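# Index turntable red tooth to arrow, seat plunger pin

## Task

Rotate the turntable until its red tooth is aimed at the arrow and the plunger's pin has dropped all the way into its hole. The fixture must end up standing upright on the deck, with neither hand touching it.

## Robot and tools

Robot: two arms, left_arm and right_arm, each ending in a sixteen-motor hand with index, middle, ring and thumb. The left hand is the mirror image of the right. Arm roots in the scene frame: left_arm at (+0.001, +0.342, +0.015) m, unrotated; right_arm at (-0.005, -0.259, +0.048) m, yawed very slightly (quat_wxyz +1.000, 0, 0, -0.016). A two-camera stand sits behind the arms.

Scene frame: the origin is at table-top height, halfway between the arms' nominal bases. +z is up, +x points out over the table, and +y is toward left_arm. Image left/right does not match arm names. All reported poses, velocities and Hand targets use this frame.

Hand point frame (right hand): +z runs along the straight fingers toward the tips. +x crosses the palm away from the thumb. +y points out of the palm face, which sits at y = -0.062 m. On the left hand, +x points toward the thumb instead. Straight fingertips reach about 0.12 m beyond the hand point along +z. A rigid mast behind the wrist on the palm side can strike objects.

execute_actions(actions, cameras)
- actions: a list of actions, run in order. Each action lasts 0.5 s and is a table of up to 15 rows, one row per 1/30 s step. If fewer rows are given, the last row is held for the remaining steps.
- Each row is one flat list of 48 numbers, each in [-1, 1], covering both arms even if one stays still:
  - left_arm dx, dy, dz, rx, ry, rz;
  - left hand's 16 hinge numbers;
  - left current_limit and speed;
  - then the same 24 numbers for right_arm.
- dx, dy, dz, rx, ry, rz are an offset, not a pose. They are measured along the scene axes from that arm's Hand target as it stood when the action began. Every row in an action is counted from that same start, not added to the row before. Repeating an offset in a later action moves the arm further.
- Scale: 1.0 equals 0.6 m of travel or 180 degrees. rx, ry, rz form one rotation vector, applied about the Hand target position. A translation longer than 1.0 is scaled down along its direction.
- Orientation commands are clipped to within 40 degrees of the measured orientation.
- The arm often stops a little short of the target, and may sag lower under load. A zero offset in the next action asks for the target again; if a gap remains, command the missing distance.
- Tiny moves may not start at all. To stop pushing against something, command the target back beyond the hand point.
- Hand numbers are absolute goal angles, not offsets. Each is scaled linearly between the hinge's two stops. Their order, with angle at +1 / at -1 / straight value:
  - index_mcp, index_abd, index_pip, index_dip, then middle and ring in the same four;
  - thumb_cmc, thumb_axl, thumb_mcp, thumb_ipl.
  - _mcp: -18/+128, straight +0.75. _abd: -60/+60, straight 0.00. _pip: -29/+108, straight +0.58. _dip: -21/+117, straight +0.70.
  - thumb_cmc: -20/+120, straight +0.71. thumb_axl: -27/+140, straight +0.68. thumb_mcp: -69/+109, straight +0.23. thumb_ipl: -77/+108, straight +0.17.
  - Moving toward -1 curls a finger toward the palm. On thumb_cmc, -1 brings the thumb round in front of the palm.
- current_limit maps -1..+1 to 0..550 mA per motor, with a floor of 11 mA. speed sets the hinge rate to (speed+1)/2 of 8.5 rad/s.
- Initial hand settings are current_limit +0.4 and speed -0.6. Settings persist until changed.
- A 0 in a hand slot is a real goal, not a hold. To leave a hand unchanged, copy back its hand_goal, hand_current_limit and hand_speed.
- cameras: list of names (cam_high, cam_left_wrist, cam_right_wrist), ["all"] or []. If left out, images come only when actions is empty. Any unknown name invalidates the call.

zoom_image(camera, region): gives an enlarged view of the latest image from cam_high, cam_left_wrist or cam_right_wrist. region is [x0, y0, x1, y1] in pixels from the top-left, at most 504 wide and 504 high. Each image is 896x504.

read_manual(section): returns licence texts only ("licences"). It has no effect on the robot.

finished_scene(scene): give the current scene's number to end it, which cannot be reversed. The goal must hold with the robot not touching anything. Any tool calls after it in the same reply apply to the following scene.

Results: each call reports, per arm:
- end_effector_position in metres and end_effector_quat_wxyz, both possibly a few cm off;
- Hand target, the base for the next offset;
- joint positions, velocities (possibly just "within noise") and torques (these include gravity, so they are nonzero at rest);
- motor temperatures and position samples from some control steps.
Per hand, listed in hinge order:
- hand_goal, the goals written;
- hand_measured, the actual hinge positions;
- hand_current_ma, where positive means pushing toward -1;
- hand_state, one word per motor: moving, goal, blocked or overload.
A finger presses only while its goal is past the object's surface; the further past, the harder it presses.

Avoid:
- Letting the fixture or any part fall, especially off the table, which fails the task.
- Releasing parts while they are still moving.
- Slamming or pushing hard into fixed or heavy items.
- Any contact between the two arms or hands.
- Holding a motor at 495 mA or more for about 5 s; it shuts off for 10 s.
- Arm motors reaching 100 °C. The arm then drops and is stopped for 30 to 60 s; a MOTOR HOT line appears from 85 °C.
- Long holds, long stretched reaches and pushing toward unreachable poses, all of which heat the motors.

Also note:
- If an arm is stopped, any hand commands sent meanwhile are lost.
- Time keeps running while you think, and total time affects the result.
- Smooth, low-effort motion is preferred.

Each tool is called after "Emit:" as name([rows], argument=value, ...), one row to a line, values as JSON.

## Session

Emit:
execute_actions(actions=[])

Emit:
zoom_image(camera="cam_high", region=[340, 160, 500, 300])

Scene clock: 0.00 s.
left_arm: end_effector_position=(+0.4022, +0.0782, +0.3617) hand_goal=(+0.754, +0.000, +0.576, +0.696, +0.754, +0.000, +0.576, +0.696, +0.754, +0.000, +0.576, +0.696, +0.714, +0.678, +0.226, +0.168) hand_measured=(+0.754, +0.000, +0.576, +0.696, +0.754, +0.000, +0.576, +0.696, +0.754, +0.000, +0.576, +0.696, +0.714, +0.678, +0.226, +0.168) hand_current_ma=(+0, +0, +0, +0, +0, +0, +0, +0, +0, +0, +0, +0, +0, +0, +0, +0) hand_state=(goal, goal, goal, goal, goal, goal, goal, goal, goal, goal, goal, goal, goal, goal, goal, goal) hand_current_limit=0.40 hand_speed=-0.60 end_effector_quat_wxyz=(+0.292, +0.669, +0.683, +0.004) | right_arm: end_effector_position=(+0.6351, -0.4889, +0.1897) hand_goal=(+0.754, +0.000, +0.576, +0.696, +0.754, +0.000, +0.576, +0.696, +0.754, +0.000, +0.576, +0.696, +0.714, +0.678, +0.226, +0.168) hand_measured=(+0.754, +0.000, +0.576, +0.696, +0.754, +0.000, +0.576, +0.696, +0.754, +0.000, +0.576, +0.696, +0.714, +0.678, +0.226, +0.168) hand_current_ma=(+0, +0, +0, +0, +0, +0, +0, +0, +0, +0, +0, +0, +0, +0, +0, +0) hand_state=(goal, goal, goal, goal, goal, goal, goal, goal, goal, goal, goal, goal, goal, goal, goal, goal) hand_current_limit=0.40 hand_speed=-0.60 end_effector_quat_wxyz=(+0.413, +0.665, +0.441, -0.439)
Joint positions: left_arm=[-0.731 1.115 1.186 -1.049 0.016 -0.757] | right_arm=[-0.032 2.209 1.728 -1.615 1.249 0.718]
Joint velocities: within noise
Joint torques (N m): no reading
Motor temperatures (°C): left_arm=[27 27 35 25 23 24] | right_arm=[23 27 32 25 24 26]
Heat: left arm: hottest elbow 35 °C; right arm: hottest elbow 32 °C.
Hand target: left_arm +0.4057, +0.0750, +0.3789; +0.308, +0.666, +0.680, +0.005 | right_arm +0.6400, -0.4892, +0.1977; +0.418, +0.669, +0.436, -0.432

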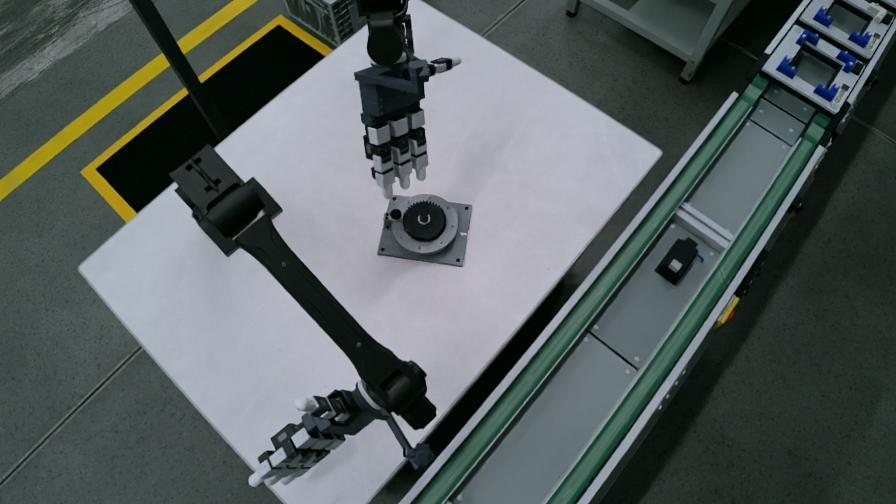

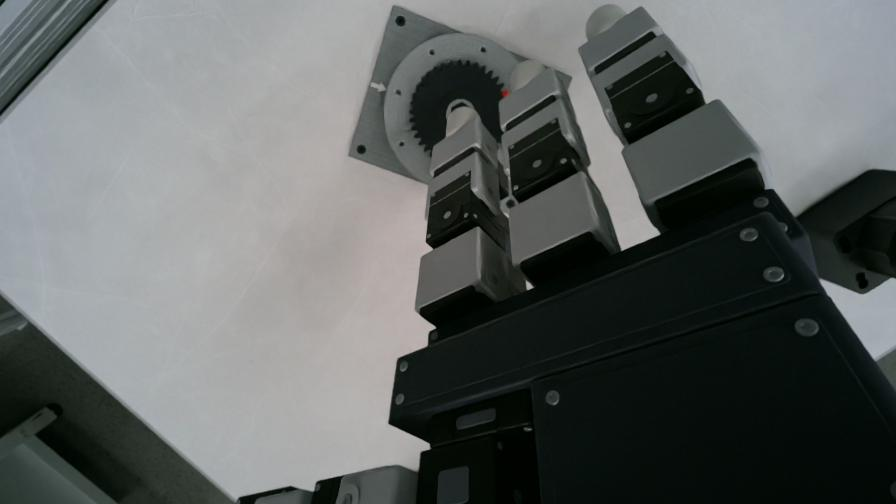

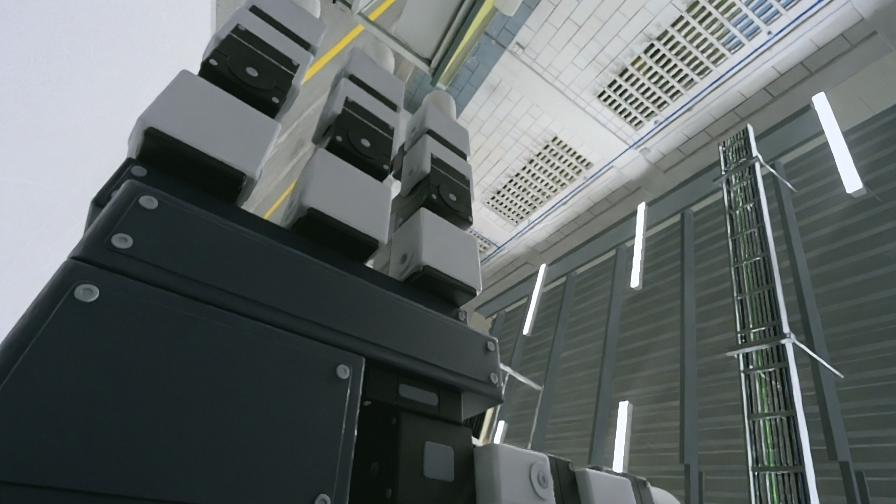

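Scaled by 3.150.

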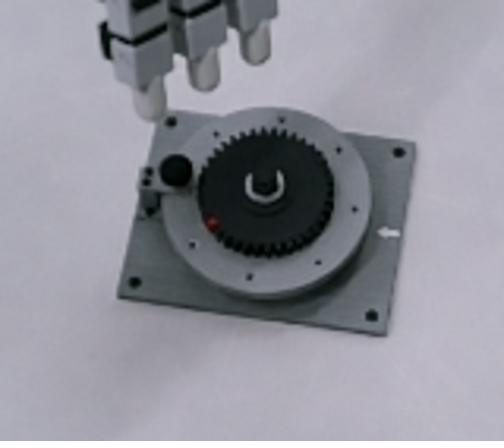

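Emit:
execute_actions([
  [[0,0.2,0.05,0,0,0,0.754,0,0.576,0.696,0.754,0,0.576,0.696,0.754,0,0.576,0.696,0.714,0.678,0.226,0.168,0.4,-0.6,-0.05,0.05,0.2,0.137,0.0375,0.089,0.911,0,-0.12,0.004,0.89,0.1,0.869,-0.69,0.89,-0.1,0.869,-0.69,0.71,0.68,0.23,0.17,0.5,-0.4]],
  [[0,0.2,0,0,0,0,0.754,0,0.576,0.696,0.754,0,0.576,0.696,0.754,0,0.576,0.696,0.714,0.678,0.226,0.168,0.4,-0.6,-0.1,0.2,0.05,0.137,0.0375,0.089,0.911,0,-0.12,0.004,0.89,0.1,0.869,-0.69,0.89,-0.1,0.869,-0.69,0.71,0.68,0.23,0.17,0.5,-0.4]],
  [[0,0,0,0,0,0,0.754,0,0.576,0.696,0.754,0,0.576,0.696,0.754,0,0.576,0.696,0.714,0.678,0.226,0.168,0.4,-0.6,-0.1,0.233,0,0.137,0.0375,0.089,0.911,0,-0.12,0.004,0.89,0.1,0.869,-0.69,0.89,-0.1,0.869,-0.69,0.71,0.68,0.23,0.17,0.5,-0.4]],
  [[0,0,0,0,0,0,0.754,0,0.576,0.696,0.754,0,0.576,0.696,0.754,0,0.576,0.696,0.714,0.678,0.226,0.168,0.4,-0.6,-0.1,0.217,-0.05,0,0,0,0.911,0,-0.12,0.004,0.89,0.1,0.869,-0.69,0.89,-0.1,0.869,-0.69,0.71,0.68,0.23,0.17,0.5,-0.4]],
], cameras=["cam_high"])

Scene clock: 59.30 s.
left_arm: end_effector_position=(+0.4024, +0.3135, +0.3962) hand_goal=(+0.754, +0.000, +0.576, +0.696, +0.754, +0.000, +0.576, +0.696, +0.754, +0.000, +0.576, +0.696, +0.714, +0.678, +0.226, +0.168) hand_measured=(+0.756, +0.000, +0.576, +0.696, +0.758, +0.000, +0.576, +0.696, +0.758, +0.000, +0.576, +0.696, +0.716, +0.678, +0.224, +0.168) hand_current_ma=(+1, +0, +0, +0, +1, +0, +0, +0, +1, +0, +0, +0, +0, +0, -1, +0) hand_state=(goal, goal, goal, goal, goal, goal, goal, goal, goal, goal, goal, goal, goal, goal, goal, goal) hand_current_limit=0.40 hand_speed=-0.60 end_effector_quat_wxyz=(+0.303, +0.662, +0.685, -0.002) | right_arm: end_effector_position=(+0.4259, -0.0667, +0.3090) hand_goal=(+0.912, +0.000, -0.120, +0.004, +0.890, +0.100, +0.870, -0.690, +0.890, -0.100, +0.870, -0.690, +0.710, +0.680, +0.230, +0.170) hand_measured=(+0.910, +0.000, -0.116, +0.008, +0.886, +0.098, +0.868, -0.686, +0.886, -0.100, +0.866, -0.686, +0.710, +0.678, +0.226, +0.168) hand_current_ma=(-7, -4, +17, +16, -16, -6, -13, +18, -17, -1, -18, +15, +3, -14, -24, -11) hand_state=(goal, goal, goal, goal, goal, goal, goal, goal, goal, goal, goal, goal, goal, goal, goal, goal) hand_current_limit=0.50 hand_speed=-0.40 end_effector_quat_wxyz=(-0.011, +0.471, +0.882, -0.010)
Joint positions: left_arm=[0.046 0.925 1.166 -1.362 0.436 -0.089] | right_arm=[0.472 1.361 1.351 -1.59 -0.005 -0.151]
Joint torques (N m): left_arm=[1.32 -3.02 10.47 0.49 0.52 0.39] | right_arm=[1.08 -11.4 8.84 0.47 0.02 0.07]
Motor temperatures (°C): left_arm=[27 27 45 25 23 24] | right_arm=[23 30 33 25 25 26]
Heat: left arm: hottest elbow 45 °C; right arm: hottest elbow 33 °C.
Hand target: left_arm +0.4057, +0.3150, +0.4088; +0.308, +0.666, +0.680, +0.005 | right_arm +0.4301, -0.0692, +0.3179; +0.000, +0.481, +0.877, +0.001
Off the commanded pose: left_arm 0.013 m, 1 deg | right_arm 0.010 m, 2 deg.
Step readings (end_effector_position of left_arm | right_arm):
0: (+0.4022, +0.0782, +0.3617) | (+0.6351, -0.4889, +0.1897)
1: (+0.4021, +0.0781, +0.3617) | (+0.6348, -0.4889, +0.1891)
2: (+0.4018, +0.0796, +0.3619) | (+0.6325, -0.4887, +0.1866)
4: (+0.4026, +0.0967, +0.3641) | (+0.6228, -0.4856, +0.1845)
8: (+0.4072, +0.1688, +0.3913) | (+0.6120, -0.4741, +0.2401)
15: (+0.3986, +0.1990, +0.4100) | (+0.6008, -0.4576, +0.3665)
16: (+0.3990, +0.1982, +0.4081) | (+0.5999, -0.4546, +0.3706)
17: (+0.3992, +0.1989, +0.4062) | (+0.5979, -0.4460, +0.3654)
19: (+0.4015, +0.2193, +0.4022) | (+0.5867, -0.4219, +0.3448)
23: (+0.4047, +0.2964, +0.4032) | (+0.5644, -0.3678, +0.3310)
30: (+0.4010, +0.3179, +0.4031) | (+0.5514, -0.3369, +0.3575)
31: (+0.4010, +0.3171, +0.4022) | (+0.5507, -0.3343, +0.3578)
32: (+0.4012, +0.3166, +0.4011) | (+0.5488, -0.3231, +0.3539)
34: (+0.4017, +0.3156, +0.3992) | (+0.5369, -0.2912, +0.3442)
38: (+0.4026, +0.3148, +0.3964) | (+0.5087, -0.2320, +0.3412)
45: (+0.4024, +0.3142, +0.3960) | (+0.4954, -0.2001, +0.3518)
46: (+0.4024, +0.3140, +0.3961) | (+0.4946, -0.1990, +0.3506)
47: (+0.4024, +0.3139, +0.3961) | (+0.4913, -0.1956, +0.3471)
49: (+0.4024, +0.3138, +0.3961) | (+0.4767, -0.1759, +0.3333)
53: (+0.4024, +0.3137, +0.3962) | (+0.4345, -0.0997, +0.3088)
60: (+0.4024, +0.3136, +0.3962) | (+0.4219, -0.0594, +0.3081)
Images, in order (width x height): cam_high 896x504.

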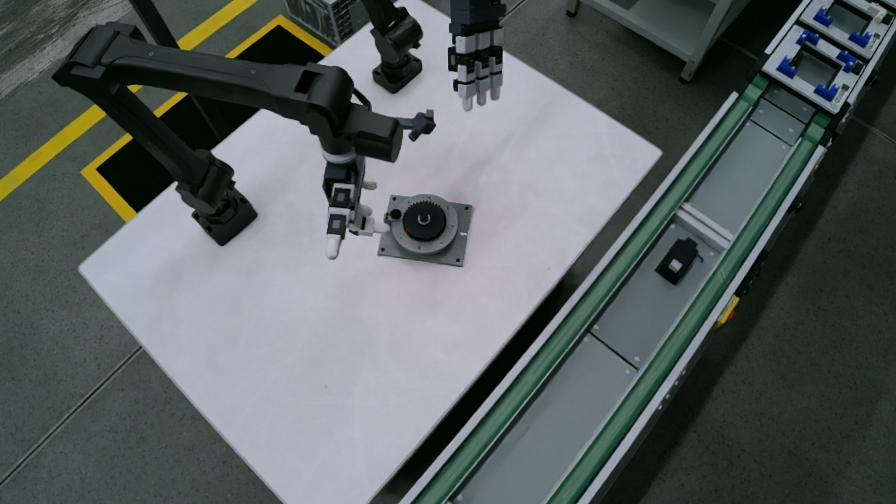

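Emit:
execute_actions([
  [[0,0,0,0,0,0,0.754,0,0.576,0.696,0.754,0,0.576,0.696,0.754,0,0.576,0.696,0.714,0.678,0.226,0.168,0.4,-0.6,-0.025,0.116,-0.12,0,0,0,0.911,0,-0.12,0.004,0.89,0.1,0.869,-0.69,0.89,-0.1,0.869,-0.69,0.71,0.68,0.23,0.17,0.5,-0.4]],
  [[0,0,0,0,0,0,0.754,0,0.576,0.696,0.754,0,0.576,0.696,0.754,0,0.576,0.696,0.714,0.678,0.226,0.168,0.4,-0.6,0,0,-0.1,0,0,0,0.911,0,-0.12,0.004,0.89,0.1,0.869,-0.69,0.89,-0.1,0.869,-0.69,0.71,0.68,0.23,0.17,0.5,-0.4]],
], cameras=["cam_high","cam_right_wrist"])

Emit:
zoom_image(camera="cam_right_wrist", region=[240, 0, 480, 160])

Scene clock: 67.90 s.
left_arm: end_effector_position=(+0.4024, +0.3135, +0.3962) hand_goal=(+0.754, +0.000, +0.576, +0.696, +0.754, +0.000, +0.576, +0.696, +0.754, +0.000, +0.576, +0.696, +0.714, +0.678, +0.226, +0.168) hand_measured=(+0.756, +0.000, +0.576, +0.696, +0.758, +0.000, +0.576, +0.696, +0.758, +0.000, +0.576, +0.696, +0.716, +0.678, +0.224, +0.168) hand_current_ma=(+1, +0, +0, +0, +1, +0, +0, +0, +1, +0, +0, +0, +0, +0, -1, +0) hand_state=(goal, goal, goal, goal, goal, goal, goal, goal, goal, goal, goal, goal, goal, goal, goal, goal) hand_current_limit=0.40 hand_speed=-0.60 end_effector_quat_wxyz=(+0.303, +0.662, +0.685, -0.002) | right_arm: end_effector_position=(+0.4085, +0.0025, +0.1843) hand_goal=(+0.912, +0.000, -0.120, +0.004, +0.890, +0.100, +0.870, -0.690, +0.890, -0.100, +0.870, -0.690, +0.710, +0.680, +0.230, +0.170) hand_measured=(+0.910, +0.000, -0.116, +0.008, +0.886, +0.098, +0.868, -0.686, +0.886, -0.100, +0.866, -0.686, +0.710, +0.678, +0.226, +0.168) hand_current_ma=(-7, -4, +17, +16, -16, -6, -13, +18, -16, -1, -18, +15, +3, -14, -24, -11) hand_state=(goal, goal, goal, goal, goal, goal, goal, goal, goal, goal, goal, goal, goal, goal, goal, goal) hand_current_limit=0.50 hand_speed=-0.40 end_effector_quat_wxyz=(-0.005, +0.470, +0.883, -0.005)
Joint positions: left_arm=[0.046 0.925 1.166 -1.362 0.436 -0.089] | right_arm=[0.647 1.461 1.116 -1.239 -0.003 0.023]
Joint torques (N m): left_arm=[1.44 -3.19 10.51 0.47 0.52 0.39] | right_arm=[0.67 -10.4 8.38 0.59 0.08 0.04]
Heat: left arm: hottest elbow 44 °C; right arm: hottest elbow 34 °C.
Hand target: left_arm +0.4057, +0.3150, +0.4088; +0.308, +0.666, +0.680, +0.005 | right_arm +0.4149, +0.0004, +0.1857; +0.000, +0.481, +0.877, +0.000
Off the commanded pose: left_arm 0.013 m, 1 deg | right_arm 0.007 m, 2 deg.
Step readings (end_effector_position of left_arm | right_arm):
0: (+0.4024, +0.3135, +0.3962) | (+0.4259, -0.0668, +0.3090)
1: (+0.4024, +0.3135, +0.3962) | (+0.4260, -0.0666, +0.3086)
2: (+0.4024, +0.3135, +0.3962) | (+0.4273, -0.0649, +0.3069)
4: (+0.4024, +0.3135, +0.3962) | (+0.4263, -0.0533, +0.2968)
8: (+0.4024, +0.3135, +0.3962) | (+0.4078, -0.0170, +0.2636)
15: (+0.4024, +0.3135, +0.3962) | (+0.4062, +0.0039, +0.2425)
16: (+0.4024, +0.3135, +0.3962) | (+0.4071, +0.0035, +0.2425)
17: (+0.4024, +0.3135, +0.3962) | (+0.4086, +0.0042, +0.2411)
19: (+0.4024, +0.3135, +0.3962) | (+0.4110, +0.0054, +0.2317)
23: (+0.4024, +0.3135, +0.3962) | (+0.4056, +0.0009, +0.2012)
30: (+0.4024, +0.3135, +0.3962) | (+0.4077, +0.0020, +0.1840)
Images, in order (width x height): cam_high 896x504, cam_right_wrist 896x504.

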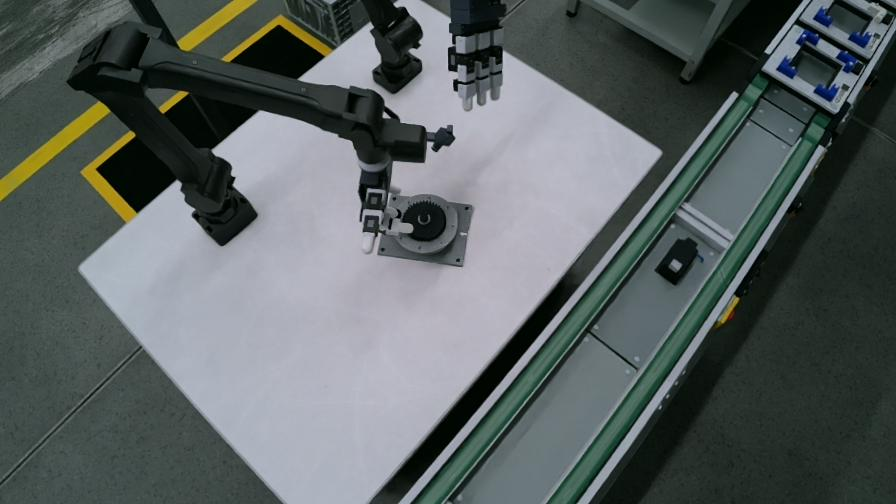

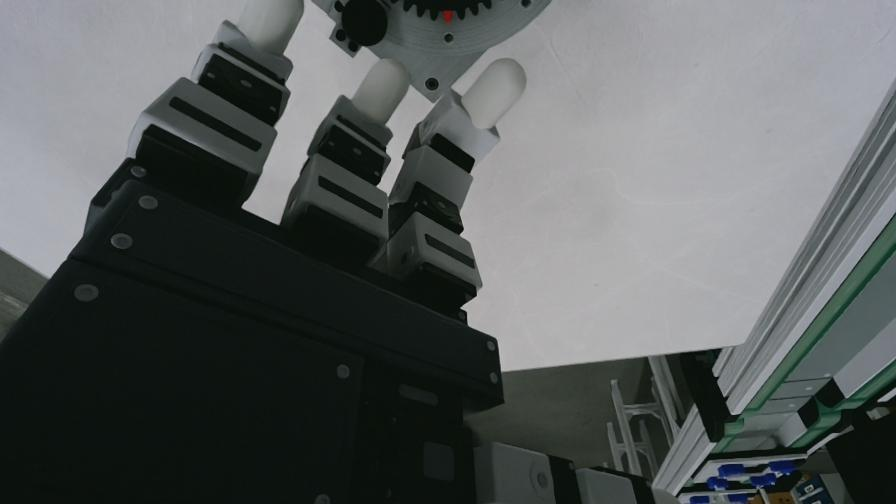

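Scaled by 2.100.

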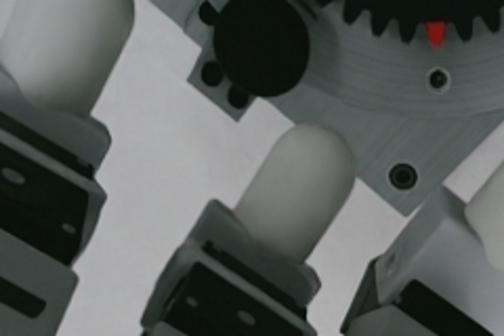

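Emit:
execute_actions([
  [[0,0,0,0,0,0,0.754,0,0.576,0.696,0.754,0,0.576,0.696,0.754,0,0.576,0.696,0.714,0.678,0.226,0.168,0.4,-0.6,0.002,-0.005,-0.055,0,0,-0.006,0.911,0,-0.12,0.004,0.89,0.1,0.869,-0.69,0.89,-0.1,0.869,-0.69,0.71,0.68,0.23,0.17,0.5,-0.4]],
], cameras=["cam_right_wrist"])

Emit:
zoom_image(camera="cam_right_wrist", region=[240, 0, 480, 160])

Scene clock: 84.40 s.
left_arm: end_effector_position=(+0.4024, +0.3135, +0.3962) hand_goal=(+0.754, +0.000, +0.576, +0.696, +0.754, +0.000, +0.576, +0.696, +0.754, +0.000, +0.576, +0.696, +0.714, +0.678, +0.226, +0.168) hand_measured=(+0.756, +0.000, +0.576, +0.696, +0.758, +0.000, +0.576, +0.696, +0.758, +0.000, +0.576, +0.696, +0.716, +0.678, +0.224, +0.168) hand_current_ma=(+1, +0, +0, +0, +1, +0, +0, +0, +1, +0, +0, +0, +0, +0, -1, +0) hand_state=(goal, goal, goal, goal, goal, goal, goal, goal, goal, goal, goal, goal, goal, goal, goal, goal) hand_current_limit=0.40 hand_speed=-0.60 end_effector_quat_wxyz=(+0.303, +0.662, +0.685, -0.002) | right_arm: end_effector_position=(+0.4107, +0.0009, +0.1552) hand_goal=(+0.912, +0.000, -0.120, +0.004, +0.890, +0.100, +0.870, -0.690, +0.890, -0.100, +0.870, -0.690, +0.710, +0.680, +0.230, +0.170) hand_measured=(+0.910, +0.000, -0.116, +0.008, +0.886, +0.098, +0.868, -0.686, +0.886, -0.100, +0.866, -0.686, +0.710, +0.678, +0.226, +0.168) hand_current_ma=(-7, -4, +17, +16, -16, -6, -13, +18, -16, -1, -18, +15, +3, -14, -24, -11) hand_state=(goal, goal, goal, goal, goal, goal, goal, goal, goal, goal, goal, goal, goal, goal, goal, goal) hand_current_limit=0.50 hand_speed=-0.40 end_effector_quat_wxyz=(-0.003, +0.478, +0.878, -0.001)
Joint positions: left_arm=[0.046 0.925 1.166 -1.362 0.436 -0.089] | right_arm=[0.644 1.49 1.063 -1.148 -0.003 0.038]
Joint torques (N m): left_arm=[1.44 -3.25 10.48 0.5 0.53 0.38] | right_arm=[1.14 -10.81 7.66 0.65 0.06 0.05]
Heat: left arm: hottest elbow 44 °C; right arm: hottest elbow 34 °C.
Hand target: left_arm +0.4057, +0.3150, +0.4088; +0.308, +0.666, +0.680, +0.005 | right_arm +0.4162, -0.0025, +0.1528; +0.000, +0.489, +0.872, +0.001
Off the commanded pose: left_arm 0.013 m, 1 deg | right_arm 0.007 m, 1 deg.
Step readings (end_effector_position of left_arm | right_arm):
0: (+0.4024, +0.3135, +0.3962) | (+0.4085, +0.0025, +0.1843)
1: (+0.4024, +0.3135, +0.3962) | (+0.4087, +0.0026, +0.1842)
2: (+0.4024, +0.3135, +0.3962) | (+0.4095, +0.0031, +0.1836)
4: (+0.4024, +0.3135, +0.3962) | (+0.4116, +0.0037, +0.1800)
8: (+0.4024, +0.3135, +0.3962) | (+0.4099, +0.0013, +0.1655)
15: (+0.4024, +0.3135, +0.3962) | (+0.4102, +0.0006, +0.1550)
Images, in order (width x height): cam_right_wrist 896x504.

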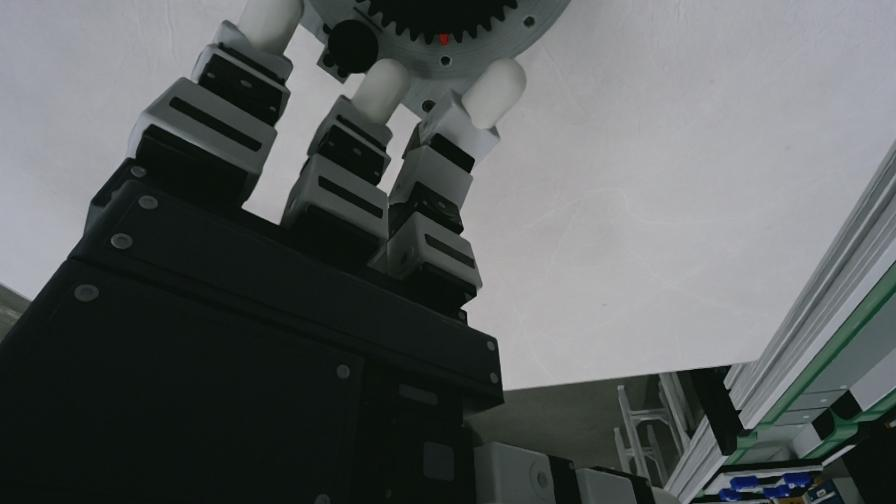

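Scaled by 2.100.

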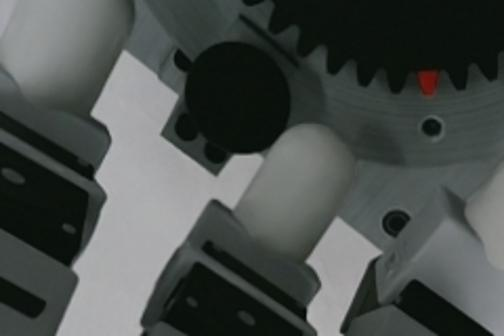

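Emit:
execute_actions([
  [[0,0,0,0,0,0,0.754,0,0.576,0.696,0.754,0,0.576,0.696,0.754,0,0.576,0.696,0.714,0.678,0.226,0.168,0.4,-0.6,0.002,-0.002,-0.036,0,0,0,0.911,0,-0.12,0.004,0.89,0.1,0.869,-0.69,0.89,-0.1,0.869,-0.69,0.71,0.68,0.23,0.17,0.5,-0.4]],
], cameras=["cam_right_wrist"])

Emit:
zoom_image(camera="cam_right_wrist", region=[240, 0, 480, 160])

Scene clock: 98.07 s.
left_arm: end_effector_position=(+0.4024, +0.3135, +0.3962) hand_goal=(+0.754, +0.000, +0.576, +0.696, +0.754, +0.000, +0.576, +0.696, +0.754, +0.000, +0.576, +0.696, +0.714, +0.678, +0.226, +0.168) hand_measured=(+0.756, +0.000, +0.576, +0.696, +0.758, +0.000, +0.576, +0.696, +0.758, +0.000, +0.576, +0.696, +0.716, +0.678, +0.224, +0.168) hand_current_ma=(+1, +0, +0, +0, +1, +0, +0, +0, +1, +0, +0, +0, +0, +0, -1, +0) hand_state=(goal, goal, goal, goal, goal, goal, goal, goal, goal, goal, goal, goal, goal, goal, goal, goal) hand_current_limit=0.40 hand_speed=-0.60 end_effector_quat_wxyz=(+0.303, +0.662, +0.685, -0.002) | right_arm: end_effector_position=(+0.4130, -0.0008, +0.1354) hand_goal=(+0.912, +0.000, -0.120, +0.004, +0.890, +0.100, +0.870, -0.690, +0.890, -0.100, +0.870, -0.690, +0.710, +0.680, +0.230, +0.170) hand_measured=(+0.910, +0.000, -0.116, +0.008, +0.886, +0.102, +0.868, -0.688, +0.886, -0.100, +0.866, -0.686, +0.710, +0.678, +0.226, +0.168) hand_current_ma=(-7, -4, +17, +16, -18, +6, -13, +7, -16, -1, -18, +15, +3, -14, -24, -11) hand_state=(goal, goal, goal, goal, goal, goal, goal, goal, goal, goal, goal, goal, goal, goal, goal, goal) hand_current_limit=0.50 hand_speed=-0.40 end_effector_quat_wxyz=(-0.001, +0.480, +0.877, +0.000)
Joint positions: left_arm=[0.046 0.925 1.166 -1.362 0.436 -0.089] | right_arm=[0.639 1.514 1.032 -1.089 -0.001 0.038]
Joint torques (N m): left_arm=[1.61 -3.08 10.41 0.5 0.52 0.4] | right_arm=[1.32 -10.34 7.47 0.81 -0.01 -0.02]
Heat: left arm: hottest elbow 44 °C; right arm: hottest elbow 34 °C.
Hand target: left_arm +0.4057, +0.3150, +0.4088; +0.308, +0.666, +0.680, +0.005 | right_arm +0.4173, -0.0037, +0.1312; +0.000, +0.489, +0.872, +0.001
Off the commanded pose: left_arm 0.013 m, 1 deg | right_arm 0.007 m, 1 deg.
Step readings (end_effector_position of left_arm | right_arm):
0: (+0.4024, +0.3135, +0.3962) | (+0.4107, +0.0009, +0.1552)
1: (+0.4024, +0.3135, +0.3962) | (+0.4108, +0.0010, +0.1553)
2: (+0.4024, +0.3135, +0.3962) | (+0.4114, +0.0011, +0.1549)
4: (+0.4024, +0.3135, +0.3962) | (+0.4131, +0.0014, +0.1526)
8: (+0.4024, +0.3135, +0.3962) | (+0.4130, +0.0001, +0.1432)
15: (+0.4024, +0.3135, +0.3962) | (+0.4127, -0.0010, +0.1353)
Images, in order (width x height): cam_right_wrist 896x504.

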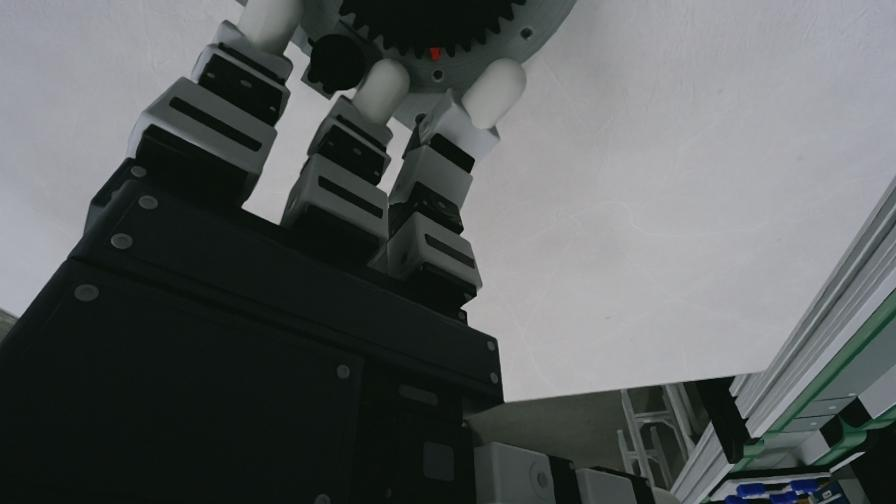

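Scaled by 2.100.

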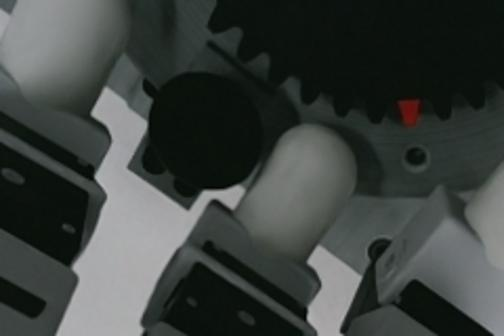

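Emit:
execute_actions([
  [[0,0,0,0,0,0,0.754,0,0.576,0.696,0.754,0,0.576,0.696,0.754,0,0.576,0.696,0.714,0.678,0.226,0.168,0.4,-0.6,0.003,-0.003,-0.015,0,0,0,0.911,0,-0.12,0.004,0.89,0.1,0.869,-0.69,0.89,-0.1,0.869,-0.69,0.71,0.68,0.23,0.17,0.5,-0.4]],
  [[0,0,0,0,0,0,0.754,0,0.576,0.696,0.754,0,0.576,0.696,0.754,0,0.576,0.696,0.714,0.678,0.226,0.168,0.4,-0.6,0,0,0,0,0,0,0.911,0,-0.12,0.004,0.88,-0.25,0.86,-0.71,0.88,0.25,0.86,-0.71,0.71,0.68,0.23,0.17,0.78,-0.6]],
], cameras=["cam_right_wrist"])

Emit:
zoom_image(camera="cam_right_wrist", region=[240, 0, 480, 160])

Scene clock: 107.73 s.
left_arm: end_effector_position=(+0.4024, +0.3135, +0.3962) hand_goal=(+0.754, +0.000, +0.576, +0.696, +0.754, +0.000, +0.576, +0.696, +0.754, +0.000, +0.576, +0.696, +0.714, +0.678, +0.226, +0.168) hand_measured=(+0.756, +0.000, +0.576, +0.696, +0.758, +0.000, +0.576, +0.696, +0.758, +0.000, +0.576, +0.696, +0.716, +0.678, +0.224, +0.168) hand_current_ma=(+1, +0, +0, +0, +1, +0, +0, +0, +1, +0, +0, +0, +0, +0, -1, +0) hand_state=(goal, goal, goal, goal, goal, goal, goal, goal, goal, goal, goal, goal, goal, goal, goal, goal) hand_current_limit=0.40 hand_speed=-0.60 end_effector_quat_wxyz=(+0.303, +0.662, +0.685, -0.002) | right_arm: end_effector_position=(+0.4143, -0.0047, +0.1275) hand_goal=(+0.912, +0.000, -0.120, +0.004, +0.880, -0.250, +0.860, -0.710, +0.880, +0.250, +0.860, -0.710, +0.710, +0.680, +0.230, +0.170) hand_measured=(+0.910, +0.000, -0.116, +0.008, +0.892, -0.068, +0.862, -0.724, +0.894, +0.088, +0.864, -0.714, +0.710, +0.678, +0.226, +0.168) hand_current_ma=(-7, -4, +17, +16, +66, +490, +10, -65, +70, -489, +16, -22, +3, -14, -24, -11) hand_state=(goal, goal, goal, goal, goal, blocked, goal, goal, goal, blocked, goal, goal, goal, goal, goal, goal) hand_current_limit=0.78 hand_speed=-0.60 end_effector_quat_wxyz=(+0.000, +0.483, +0.875, -0.001)
Joint positions: left_arm=[0.046 0.925 1.166 -1.362 0.436 -0.089] | right_arm=[0.632 1.523 1.018 -1.068 0 0.038]
Joint torques (N m): left_arm=[1.61 -3.43 10.36 0.51 0.52 0.37] | right_arm=[0.85 -9.93 7.49 0.59 -0.04 -0.06]
Heat: left arm: hottest elbow 44 °C; right arm: hottest elbow 34 °C.
Hand target: left_arm +0.4057, +0.3150, +0.4088; +0.308, +0.666, +0.680, +0.005 | right_arm +0.4191, -0.0055, +0.1222; +0.000, +0.489, +0.872, +0.000
Off the commanded pose: left_arm 0.013 m, 1 deg | right_arm 0.007 m, 1 deg.
Step readings (end_effector_position of left_arm | right_arm):
0: (+0.4024, +0.3135, +0.3962) | (+0.4130, -0.0008, +0.1354)
1: (+0.4024, +0.3135, +0.3962) | (+0.4131, -0.0007, +0.1355)
2: (+0.4024, +0.3135, +0.3962) | (+0.4134, -0.0007, +0.1353)
4: (+0.4024, +0.3135, +0.3962) | (+0.4148, -0.0009, +0.1349)
8: (+0.4024, +0.3135, +0.3962) | (+0.4154, -0.0021, +0.1315)
15: (+0.4024, +0.3135, +0.3962) | (+0.4151, -0.0027, +0.1293)
16: (+0.4024, +0.3135, +0.3962) | (+0.4151, -0.0027, +0.1293)
17: (+0.4024, +0.3135, +0.3962) | (+0.4152, -0.0029, +0.1293)
19: (+0.4024, +0.3135, +0.3962) | (+0.4147, -0.0037, +0.1284)
23: (+0.4024, +0.3135, +0.3962) | (+0.4143, -0.0047, +0.1275)
30: (+0.4024, +0.3135, +0.3962) | (+0.4143, -0.0047, +0.1275)
Images, in order (width x height): cam_right_wrist 896x504.

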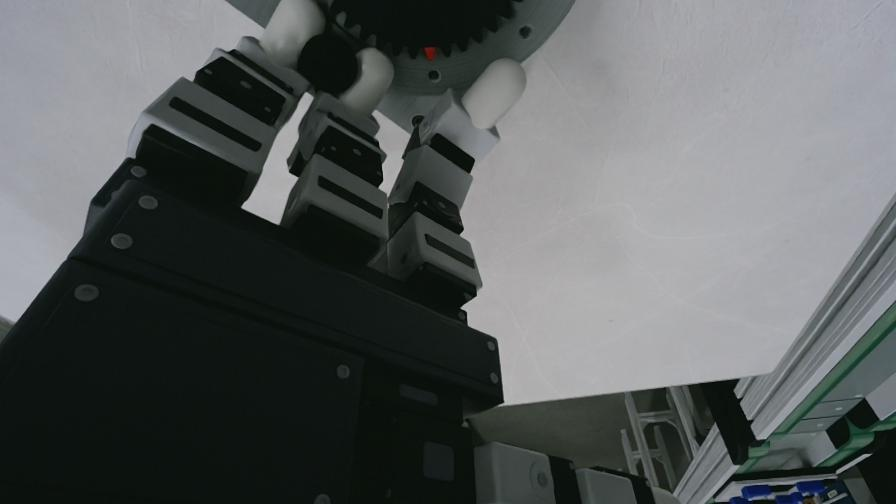

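Scaled by 2.100.

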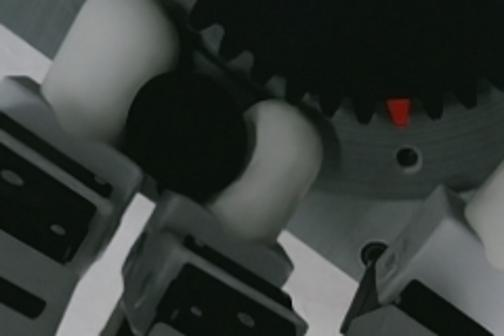

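Emit:
execute_actions([
  [[0,0,0,0,0,0,0.754,0,0.576,0.696,0.754,0,0.576,0.696,0.754,0,0.576,0.696,0.714,0.678,0.226,0.168,0.4,-0.6,0.0188,0.0114,0.0333,0.0076,-0.0125,0,0.911,0,-0.12,0.004,0.88,-0.25,0.84,-0.75,0.88,0.25,0.84,-0.75,0.71,0.68,0.23,0.17,0.78,-0.6]],
  [[0,0,0,0,0,0,0.754,0,0.576,0.696,0.754,0,0.576,0.696,0.754,0,0.576,0.696,0.714,0.678,0.226,0.168,0.4,-0.6,0.0188,0.0114,0.0333,0.0076,-0.0125,0,0.911,0,-0.12,0.004,0.87,-0.25,0.82,-0.79,0.87,0.25,0.82,-0.79,0.71,0.68,0.23,0.17,0.78,-0.6]],
  [[0,0,0,0,0,0,0.754,0,0.576,0.696,0.754,0,0.576,0.696,0.754,0,0.576,0.696,0.714,0.678,0.226,0.168,0.4,-0.6,0.0188,0.0114,0.0333,0.0076,-0.0125,0,0.911,0,-0.12,0.004,0.86,-0.25,0.82,-0.81,0.86,0.25,0.82,-0.81,0.71,0.68,0.23,0.17,0.78,-0.6]],
  [[0,0,0,0,0,0,0.754,0,0.576,0.696,0.754,0,0.576,0.696,0.754,0,0.576,0.696,0.714,0.678,0.226,0.168,0.4,-0.6,0.0188,0.0114,0.0333,0.0076,-0.0125,0,0.911,0,-0.12,0.004,0.86,-0.25,0.82,-0.85,0.86,0.25,0.82,-0.85,0.71,0.68,0.23,0.17,0.78,-0.6]],
  [[0,0,0,0,0,0,0.754,0,0.576,0.696,0.754,0,0.576,0.696,0.754,0,0.576,0.696,0.714,0.678,0.226,0.168,0.4,-0.6,0.0188,0.0114,0.0333,0.0076,-0.0125,0,0.911,0,-0.12,0.004,0.86,-0.25,0.82,-0.88,0.86,0.25,0.82,-0.88,0.71,0.68,0.23,0.17,0.78,-0.6]],
  [[0,0,0,0,0,0,0.754,0,0.576,0.696,0.754,0,0.576,0.696,0.754,0,0.576,0.696,0.714,0.678,0.226,0.168,0.4,-0.6,0.0188,0.0114,0.0333,0.0076,-0.0125,0,0.911,0,-0.12,0.004,0.86,-0.25,0.82,-0.89,0.86,0.25,0.82,-0.89,0.71,0.68,0.23,0.17,0.78,-0.6]],
], cameras=["cam_right_wrist"])

Scene clock: 127.33 s.
left_arm: end_effector_position=(+0.4024, +0.3135, +0.3962) hand_goal=(+0.754, +0.000, +0.576, +0.696, +0.754, +0.000, +0.576, +0.696, +0.754, +0.000, +0.576, +0.696, +0.714, +0.678, +0.226, +0.168) hand_measured=(+0.756, +0.000, +0.576, +0.696, +0.758, +0.000, +0.576, +0.696, +0.758, +0.000, +0.576, +0.696, +0.716, +0.678, +0.224, +0.168) hand_current_ma=(+1, +0, +0, +0, +1, +0, +0, +0, +1, +0, +0, +0, +0, +0, -1, +0) hand_state=(goal, goal, goal, goal, goal, goal, goal, goal, goal, goal, goal, goal, goal, goal, goal, goal) hand_current_limit=0.40 hand_speed=-0.60 end_effector_quat_wxyz=(+0.303, +0.662, +0.685, -0.002) | right_arm: end_effector_position=(+0.4162, -0.0051, +0.1303) hand_goal=(+0.912, +0.000, -0.120, +0.004, +0.860, -0.250, +0.820, -0.890, +0.860, +0.250, +0.820, -0.890, +0.710, +0.680, +0.230, +0.170) hand_measured=(+0.910, +0.000, -0.116, +0.008, +0.892, -0.076, +0.840, -0.828, +0.892, +0.114, +0.848, -0.832, +0.710, +0.678, +0.226, +0.168) hand_current_ma=(-7, -4, +17, +16, +172, +489, +103, +314, +167, -489, +136, +290, +3, -14, -24, -11) hand_state=(goal, goal, goal, goal, blocked, blocked, blocked, blocked, blocked, blocked, blocked, blocked, goal, goal, goal, goal) hand_current_limit=0.78 hand_speed=-0.60 end_effector_quat_wxyz=(+0.005, +0.483, +0.875, +0.000)
Joint positions: left_arm=[0.046 0.925 1.166 -1.362 0.436 -0.089] | right_arm=[0.632 1.52 1.021 -1.068 0.008 0.038]
Joint torques (N m): left_arm=[1.49 -3.02 10.43 0.49 0.52 0.4] | right_arm=[0.5 -18.49 19.41 1.46 0.15 -0.1]
Heat: left arm: hottest elbow 44 °C; right arm: hottest elbow 35 °C.
Hand target: left_arm +0.4057, +0.3150, +0.4088; +0.308, +0.666, +0.680, +0.005 | right_arm +0.4868, +0.0355, +0.2421; +0.067, +0.484, +0.864, +0.120
Off the commanded pose: left_arm 0.013 m, 1 deg | right_arm 0.138 m, 16 deg.
Step readings (end_effector_position of left_arm | right_arm):
0: (+0.4024, +0.3135, +0.3962) | (+0.4143, -0.0047, +0.1275)
1: (+0.4024, +0.3135, +0.3962) | (+0.4143, -0.0047, +0.1275)
2: (+0.4024, +0.3135, +0.3962) | (+0.4143, -0.0047, +0.1275)
4: (+0.4024, +0.3135, +0.3962) | (+0.4143, -0.0047, +0.1268)
8: (+0.4024, +0.3135, +0.3962) | (+0.4143, -0.0049, +0.1268)
15: (+0.4024, +0.3135, +0.3962) | (+0.4143, -0.0049, +0.1268)
16: (+0.4024, +0.3135, +0.3962) | (+0.4143, -0.0049, +0.1268)
17: (+0.4024, +0.3135, +0.3962) | (+0.4144, -0.0049, +0.1268)
19: (+0.4024, +0.3135, +0.3962) | (+0.4145, -0.0052, +0.1265)
23: (+0.4024, +0.3135, +0.3962) | (+0.4147, -0.0055, +0.1266)
30: (+0.4024, +0.3135, +0.3962) | (+0.4147, -0.0055, +0.1266)
31: (+0.4024, +0.3135, +0.3962) | (+0.4147, -0.0055, +0.1266)
32: (+0.4024, +0.3135, +0.3962) | (+0.4147, -0.0055, +0.1266)
34: (+0.4024, +0.3135, +0.3962) | (+0.4147, -0.0055, +0.1266)
38: (+0.4024, +0.3135, +0.3962) | (+0.4147, -0.0055, +0.1266)
45: (+0.4024, +0.3135, +0.3962) | (+0.4147, -0.0055, +0.1266)
46: (+0.4024, +0.3135, +0.3962) | (+0.4147, -0.0055, +0.1266)
47: (+0.4024, +0.3135, +0.3962) | (+0.4148, -0.0056, +0.1266)
49: (+0.4024, +0.3135, +0.3962) | (+0.4148, -0.0056, +0.1266)
53: (+0.4024, +0.3135, +0.3962) | (+0.4149, -0.0057, +0.1266)
60: (+0.4024, +0.3135, +0.3962) | (+0.4149, -0.0057, +0.1266)
61: (+0.4024, +0.3135, +0.3962) | (+0.4149, -0.0057, +0.1266)
62: (+0.4024, +0.3135, +0.3962) | (+0.4151, -0.0056, +0.1270)
64: (+0.4024, +0.3135, +0.3962) | (+0.4152, -0.0056, +0.1271)
68: (+0.4024, +0.3135, +0.3962) | (+0.4154, -0.0055, +0.1275)
75: (+0.4024, +0.3135, +0.3962) | (+0.4154, -0.0055, +0.1275)
76: (+0.4024, +0.3135, +0.3962) | (+0.4155, -0.0054, +0.1276)
77: (+0.4024, +0.3135, +0.3962) | (+0.4157, -0.0054, +0.1280)
79: (+0.4024, +0.3135, +0.3962) | (+0.4159, -0.0052, +0.1287)
83: (+0.4024, +0.3135, +0.3962) | (+0.4162, -0.0051, +0.1303)
90: (+0.4024, +0.3135, +0.3962) | (+0.4162, -0.0051, +0.1303)
Images, in order (width x height): cam_right_wrist 896x504.

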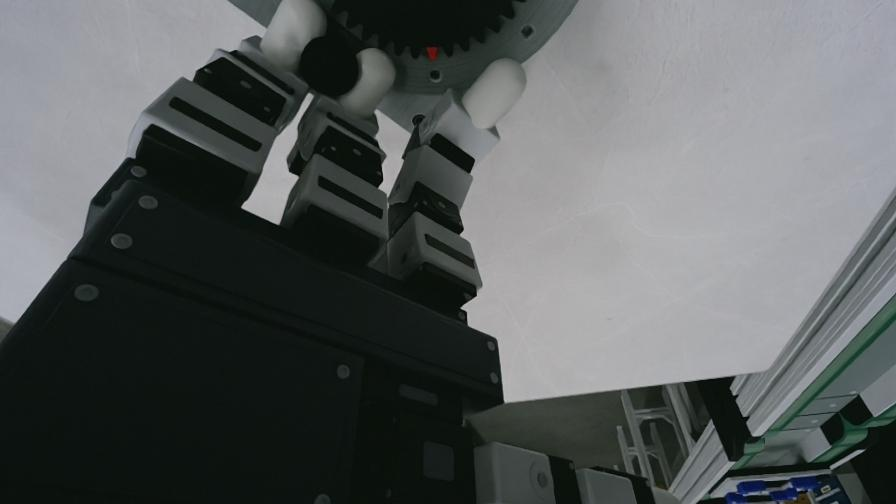

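Emit:
execute_actions([
  [[0,0,0,0,0,0,0.754,0,0.576,0.696,0.754,0,0.576,0.696,0.754,0,0.576,0.696,0.714,0.678,0.226,0.168,0.4,-0.6,0.0169,0.0103,0.03,0.0068,-0.0112,0,0.911,0,-0.12,0.004,0.85,-0.25,0.82,-0.89,0.85,0.25,0.82,-0.89,0.71,0.68,0.23,0.17,0.78,-0.6]],
], cameras=["cam_right_wrist"])

Scene clock: 133.40 s.
left_arm: end_effector_position=(+0.4024, +0.3135, +0.3962) hand_goal=(+0.754, +0.000, +0.576, +0.696, +0.754, +0.000, +0.576, +0.696, +0.754, +0.000, +0.576, +0.696, +0.714, +0.678, +0.226, +0.168) hand_measured=(+0.756, +0.000, +0.576, +0.696, +0.758, +0.000, +0.576, +0.696, +0.758, +0.000, +0.576, +0.696, +0.716, +0.678, +0.224, +0.168) hand_current_ma=(+1, +0, +0, +0, +1, +0, +0, +0, +1, +0, +0, +0, +0, +0, -1, +0) hand_state=(goal, goal, goal, goal, goal, goal, goal, goal, goal, goal, goal, goal, goal, goal, goal, goal) hand_current_limit=0.40 hand_speed=-0.60 end_effector_quat_wxyz=(+0.303, +0.662, +0.685, -0.002) | right_arm: end_effector_position=(+0.4167, -0.0049, +0.1317) hand_goal=(+0.912, +0.000, -0.120, +0.004, +0.850, -0.250, +0.820, -0.890, +0.850, +0.250, +0.820, -0.890, +0.710, +0.680, +0.230, +0.170) hand_measured=(+0.910, +0.000, -0.116, +0.008, +0.892, -0.076, +0.846, -0.828, +0.892, +0.114, +0.852, -0.832, +0.710, +0.678, +0.226, +0.168) hand_current_ma=(-7, -4, +17, +16, +225, +489, +125, +314, +220, -489, +162, +290, +3, -14, -24, -11) hand_state=(goal, goal, goal, goal, blocked, blocked, blocked, blocked, blocked, blocked, blocked, blocked, goal, goal, goal, goal) hand_current_limit=0.78 hand_speed=-0.60 end_effector_quat_wxyz=(+0.006, +0.483, +0.875, +0.001)
Joint positions: left_arm=[0.046 0.925 1.166 -1.362 0.436 -0.089] | right_arm=[0.632 1.518 1.022 -1.068 0.009 0.038]
Joint torques (N m): left_arm=[1.32 -2.84 10.48 0.49 0.53 0.39] | right_arm=[0.56 -19.31 20.94 1.99 0.23 -0.13]
Heat: left arm: hottest elbow 45 °C; right arm: hottest elbow 36 °C.
Hand target: left_arm +0.4057, +0.3150, +0.4088; +0.308, +0.666, +0.680, +0.005 | right_arm +0.4969, +0.0416, +0.2599; +0.077, +0.483, +0.862, +0.138
Off the commanded pose: left_arm 0.013 m, 1 deg | right_arm 0.158 m, 18 deg.
Step readings (end_effector_position of left_arm | right_arm):
0: (+0.4024, +0.3135, +0.3962) | (+0.4162, -0.0051, +0.1303)
1: (+0.4024, +0.3135, +0.3962) | (+0.4162, -0.0051, +0.1303)
2: (+0.4024, +0.3135, +0.3962) | (+0.4164, -0.0051, +0.1306)
4: (+0.4024, +0.3135, +0.3962) | (+0.4167, -0.0049, +0.1311)
8: (+0.4024, +0.3135, +0.3962) | (+0.4167, -0.0049, +0.1317)
15: (+0.4024, +0.3135, +0.3962) | (+0.4167, -0.0049, +0.1317)
Images, in order (width x height): cam_right_wrist 896x504.

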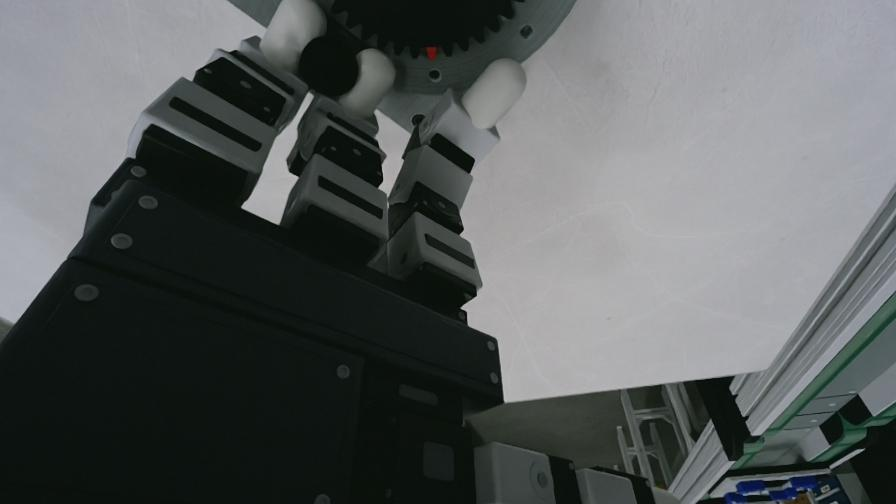

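Emit:
execute_actions([
  [[0,0,0,0,0,0,0.754,0,0.576,0.696,0.754,0,0.576,0.696,0.754,0,0.576,0.696,0.714,0.678,0.226,0.168,0.4,-0.6,0.0113,0.0068,0.02,0.0046,-0.0075,0,0.911,0,-0.12,0.004,0.84,-0.25,0.82,-0.9,0.84,0.25,0.82,-0.9,0.71,0.68,0.23,0.17,0.78,-0.6]],
  [[0,0,0,0,0,0,0.754,0,0.576,0.696,0.754,0,0.576,0.696,0.754,0,0.576,0.696,0.714,0.678,0.226,0.168,0.4,-0.6,0,0,0,0,0,0,0.79,0,0.11,0.23,0.84,-0.25,0.82,-0.9,0.84,0.25,0.82,-0.9,0.71,0.68,0.23,0.17,0.78,-0.6]],
], cameras=["cam_right_wrist","cam_high"])

Emit:
zoom_image(camera="cam_high", region=[366, 170, 486, 270])

Scene clock: 145.73 s.
left_arm: end_effector_position=(+0.4024, +0.3135, +0.3962) hand_goal=(+0.754, +0.000, +0.576, +0.696, +0.754, +0.000, +0.576, +0.696, +0.754, +0.000, +0.576, +0.696, +0.714, +0.678, +0.226, +0.168) hand_measured=(+0.756, +0.000, +0.576, +0.696, +0.758, +0.000, +0.576, +0.696, +0.758, +0.000, +0.576, +0.696, +0.716, +0.678, +0.224, +0.168) hand_current_ma=(+1, +0, +0, +0, +1, +0, +0, +0, +1, +0, +0, +0, +0, +0, -1, +0) hand_state=(goal, goal, goal, goal, goal, goal, goal, goal, goal, goal, goal, goal, goal, goal, goal, goal) hand_current_limit=0.40 hand_speed=-0.60 end_effector_quat_wxyz=(+0.303, +0.662, +0.685, -0.002) | right_arm: end_effector_position=(+0.4176, -0.0044, +0.1351) hand_goal=(+0.790, +0.000, +0.110, +0.230, +0.840, -0.250, +0.820, -0.900, +0.840, +0.250, +0.820, -0.900, +0.710, +0.680, +0.230, +0.170) hand_measured=(+0.782, -0.002, +0.088, +0.214, +0.894, -0.076, +0.850, -0.828, +0.892, +0.100, +0.858, -0.832, +0.710, +0.678, +0.226, +0.168) hand_current_ma=(-44, -7, -110, -78, +281, +489, +151, +364, +274, -489, +190, +341, +3, -14, -24, -11) hand_state=(goal, goal, blocked, goal, blocked, blocked, blocked, blocked, blocked, blocked, blocked, blocked, goal, goal, goal, goal) hand_current_limit=0.78 hand_speed=-0.60 end_effector_quat_wxyz=(+0.008, +0.483, +0.876, +0.004)
Joint positions: left_arm=[0.046 0.925 1.166 -1.362 0.436 -0.089] | right_arm=[0.632 1.513 1.024 -1.068 0.011 0.036]
Joint torques (N m): left_arm=[1.2 -3.14 10.44 0.47 0.53 0.39] | right_arm=[1.08 -19.49 22 2.11 0.13 -0.07]
Motor temperatures (°C): left_arm=[27 27 45 25 23 24] | right_arm=[23 31 40 25 24 26]
Heat: left arm: hottest elbow 45 °C; right arm: hottest elbow 40 °C.
Hand target: left_arm +0.4057, +0.3150, +0.4088; +0.308, +0.666, +0.680, +0.005 | right_arm +0.5037, +0.0457, +0.2721; +0.084, +0.482, +0.859, +0.150
Off the commanded pose: left_arm 0.013 m, 1 deg | right_arm 0.170 m, 19 deg.
Step readings (end_effector_position of left_arm | right_arm):
0: (+0.4024, +0.3135, +0.3962) | (+0.4167, -0.0049, +0.1317)
1: (+0.4024, +0.3135, +0.3962) | (+0.4168, -0.0049, +0.1319)
2: (+0.4024, +0.3135, +0.3962) | (+0.4169, -0.0048, +0.1320)
4: (+0.4024, +0.3135, +0.3962) | (+0.4172, -0.0046, +0.1329)
8: (+0.4024, +0.3135, +0.3962) | (+0.4173, -0.0046, +0.1334)
15: (+0.4024, +0.3135, +0.3962) | (+0.4173, -0.0046, +0.1334)
16: (+0.4024, +0.3135, +0.3962) | (+0.4173, -0.0046, +0.1334)
17: (+0.4024, +0.3135, +0.3962) | (+0.4173, -0.0046, +0.1334)
19: (+0.4024, +0.3135, +0.3962) | (+0.4173, -0.0046, +0.1334)
23: (+0.4024, +0.3135, +0.3962) | (+0.4175, -0.0044, +0.1347)
30: (+0.4024, +0.3135, +0.3962) | (+0.4176, -0.0044, +0.1351)
Images, in order (width x height): cam_high 896x504, cam_right_wrist 896x504.

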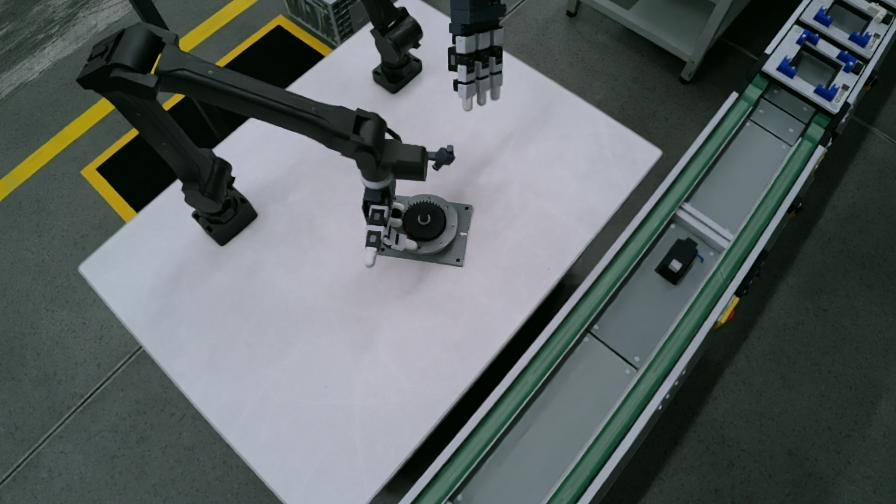

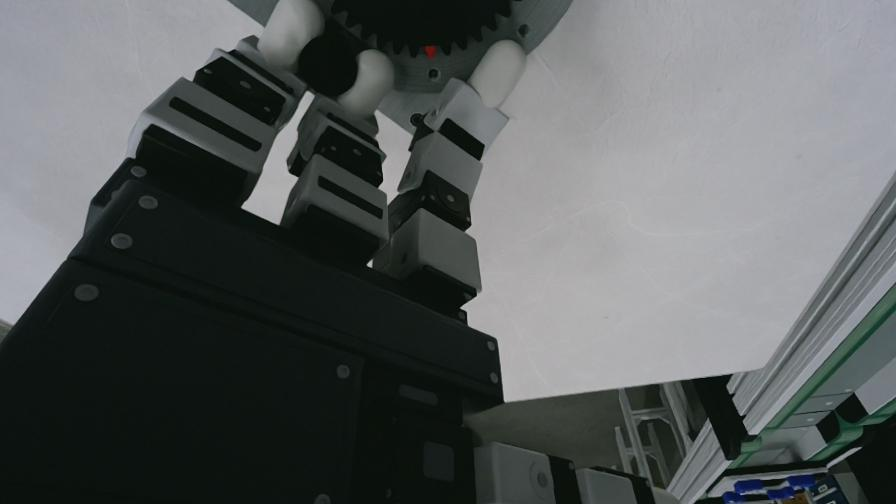

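Scaled by 4.200.

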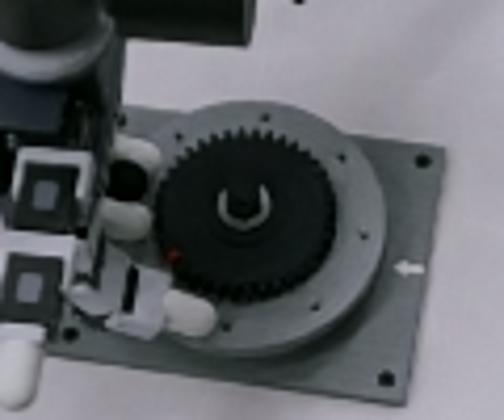

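Emit:
execute_actions([
  [[0,0,0,0,0,0,0.754,0,0.576,0.696,0.754,0,0.576,0.696,0.754,0,0.576,0.696,0.714,0.678,0.226,0.168,0.4,-0.6,-0.0282,-0.0171,-0.05,-0.0114,0.0187,0,0.46,0,0.34,0.46,0.84,-0.3,0.82,-0.91,0.84,0.3,0.82,-0.91,0.71,0.68,0.23,0.17,0.98,-0.4]],
  [[0,0,0,0,0,0,0.754,0,0.576,0.696,0.754,0,0.576,0.696,0.754,0,0.576,0.696,0.714,0.678,0.226,0.168,0.4,-0.6,0,0,0,0,0,0,0.44,0,0.36,0.48,0.84,-0.25,0.82,-0.87,0.84,0.25,0.82,-0.87,0.71,0.68,0.23,0.17,0.78,-0.4]],
], cameras=["cam_high"])

Emit:
zoom_image(camera="cam_high", region=[366, 170, 486, 270])

Scene clock: 182.17 s.
left_arm: end_effector_position=(+0.4024, +0.3135, +0.3962) hand_goal=(+0.754, +0.000, +0.576, +0.696, +0.754, +0.000, +0.576, +0.696, +0.754, +0.000, +0.576, +0.696, +0.714, +0.678, +0.226, +0.168) hand_measured=(+0.756, +0.000, +0.576, +0.696, +0.758, +0.000, +0.576, +0.696, +0.758, +0.000, +0.576, +0.696, +0.716, +0.678, +0.224, +0.168) hand_current_ma=(+1, +0, +0, +0, +1, +0, +0, +0, +1, +0, +0, +0, +0, +0, -1, +0) hand_state=(goal, goal, goal, goal, goal, goal, goal, goal, goal, goal, goal, goal, goal, goal, goal, goal) hand_current_limit=0.40 hand_speed=-0.60 end_effector_quat_wxyz=(+0.303, +0.662, +0.685, -0.002) | right_arm: end_effector_position=(+0.4181, -0.0048, +0.1369) hand_goal=(+0.440, +0.000, +0.360, +0.480, +0.840, -0.250, +0.820, -0.870, +0.840, +0.250, +0.820, -0.870, +0.710, +0.680, +0.230, +0.170) hand_measured=(+0.450, +0.002, +0.358, +0.478, +0.894, -0.076, +0.850, -0.832, +0.892, +0.064, +0.862, -0.830, +0.710, +0.678, +0.226, +0.168) hand_current_ma=(+51, +7, -7, -13, +281, +490, +152, +194, +278, -489, +206, +201, +3, -14, -24, -11) hand_state=(goal, goal, goal, goal, blocked, blocked, blocked, blocked, blocked, blocked, blocked, blocked, goal, goal, goal, goal) hand_current_limit=0.78 hand_speed=-0.40 end_effector_quat_wxyz=(+0.010, +0.483, +0.876, +0.005)
Joint positions: left_arm=[0.046 0.925 1.166 -1.362 0.436 -0.089] | right_arm=[0.632 1.509 1.024 -1.068 0.014 0.036]
Joint torques (N m): left_arm=[1.32 -3.02 10.44 0.49 0.53 0.38] | right_arm=[0.97 -17.61 19.63 1.61 -0.06 -0.11]
Motor temperatures (°C): left_arm=[27 27 45 25 24 24] | right_arm=[23 31 54 26 24 26]
Heat: left arm: hottest elbow 45 °C; right arm: hottest elbow 54 °C.
Hand target: left_arm +0.4057, +0.3150, +0.4088; +0.308, +0.666, +0.680, +0.005 | right_arm +0.4868, +0.0354, +0.2422; +0.067, +0.484, +0.864, +0.120
Off the commanded pose: left_arm 0.013 m, 1 deg | right_arm 0.132 m, 15 deg.
Step readings (end_effector_position of left_arm | right_arm):
0: (+0.4024, +0.3135, +0.3962) | (+0.4176, -0.0044, +0.1351)
1: (+0.4024, +0.3135, +0.3962) | (+0.4176, -0.0044, +0.1351)
2: (+0.4024, +0.3135, +0.3962) | (+0.4177, -0.0045, +0.1354)
4: (+0.4024, +0.3135, +0.3962) | (+0.4181, -0.0048, +0.1369)
8: (+0.4024, +0.3135, +0.3962) | (+0.4181, -0.0048, +0.1369)
15: (+0.4024, +0.3135, +0.3962) | (+0.4181, -0.0048, +0.1369)
16: (+0.4024, +0.3135, +0.3962) | (+0.4181, -0.0048, +0.1369)
17: (+0.4024, +0.3135, +0.3962) | (+0.4181, -0.0048, +0.1369)
19: (+0.4024, +0.3135, +0.3962) | (+0.4181, -0.0048, +0.1369)
23: (+0.4024, +0.3135, +0.3962) | (+0.4181, -0.0048, +0.1369)
30: (+0.4024, +0.3135, +0.3962) | (+0.4181, -0.0048, +0.1369)
Images, in order (width x height): cam_high 896x504.

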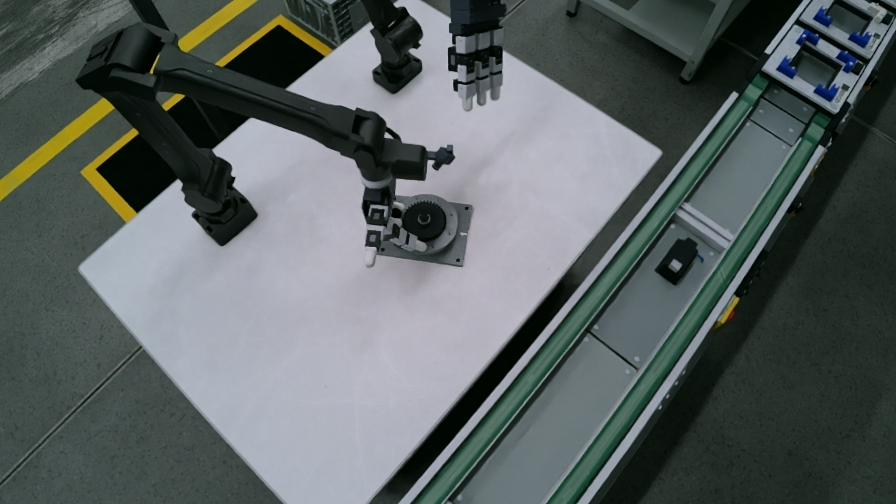

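Scaled by 4.200.

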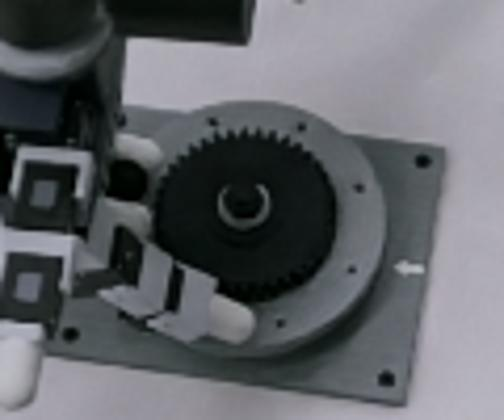

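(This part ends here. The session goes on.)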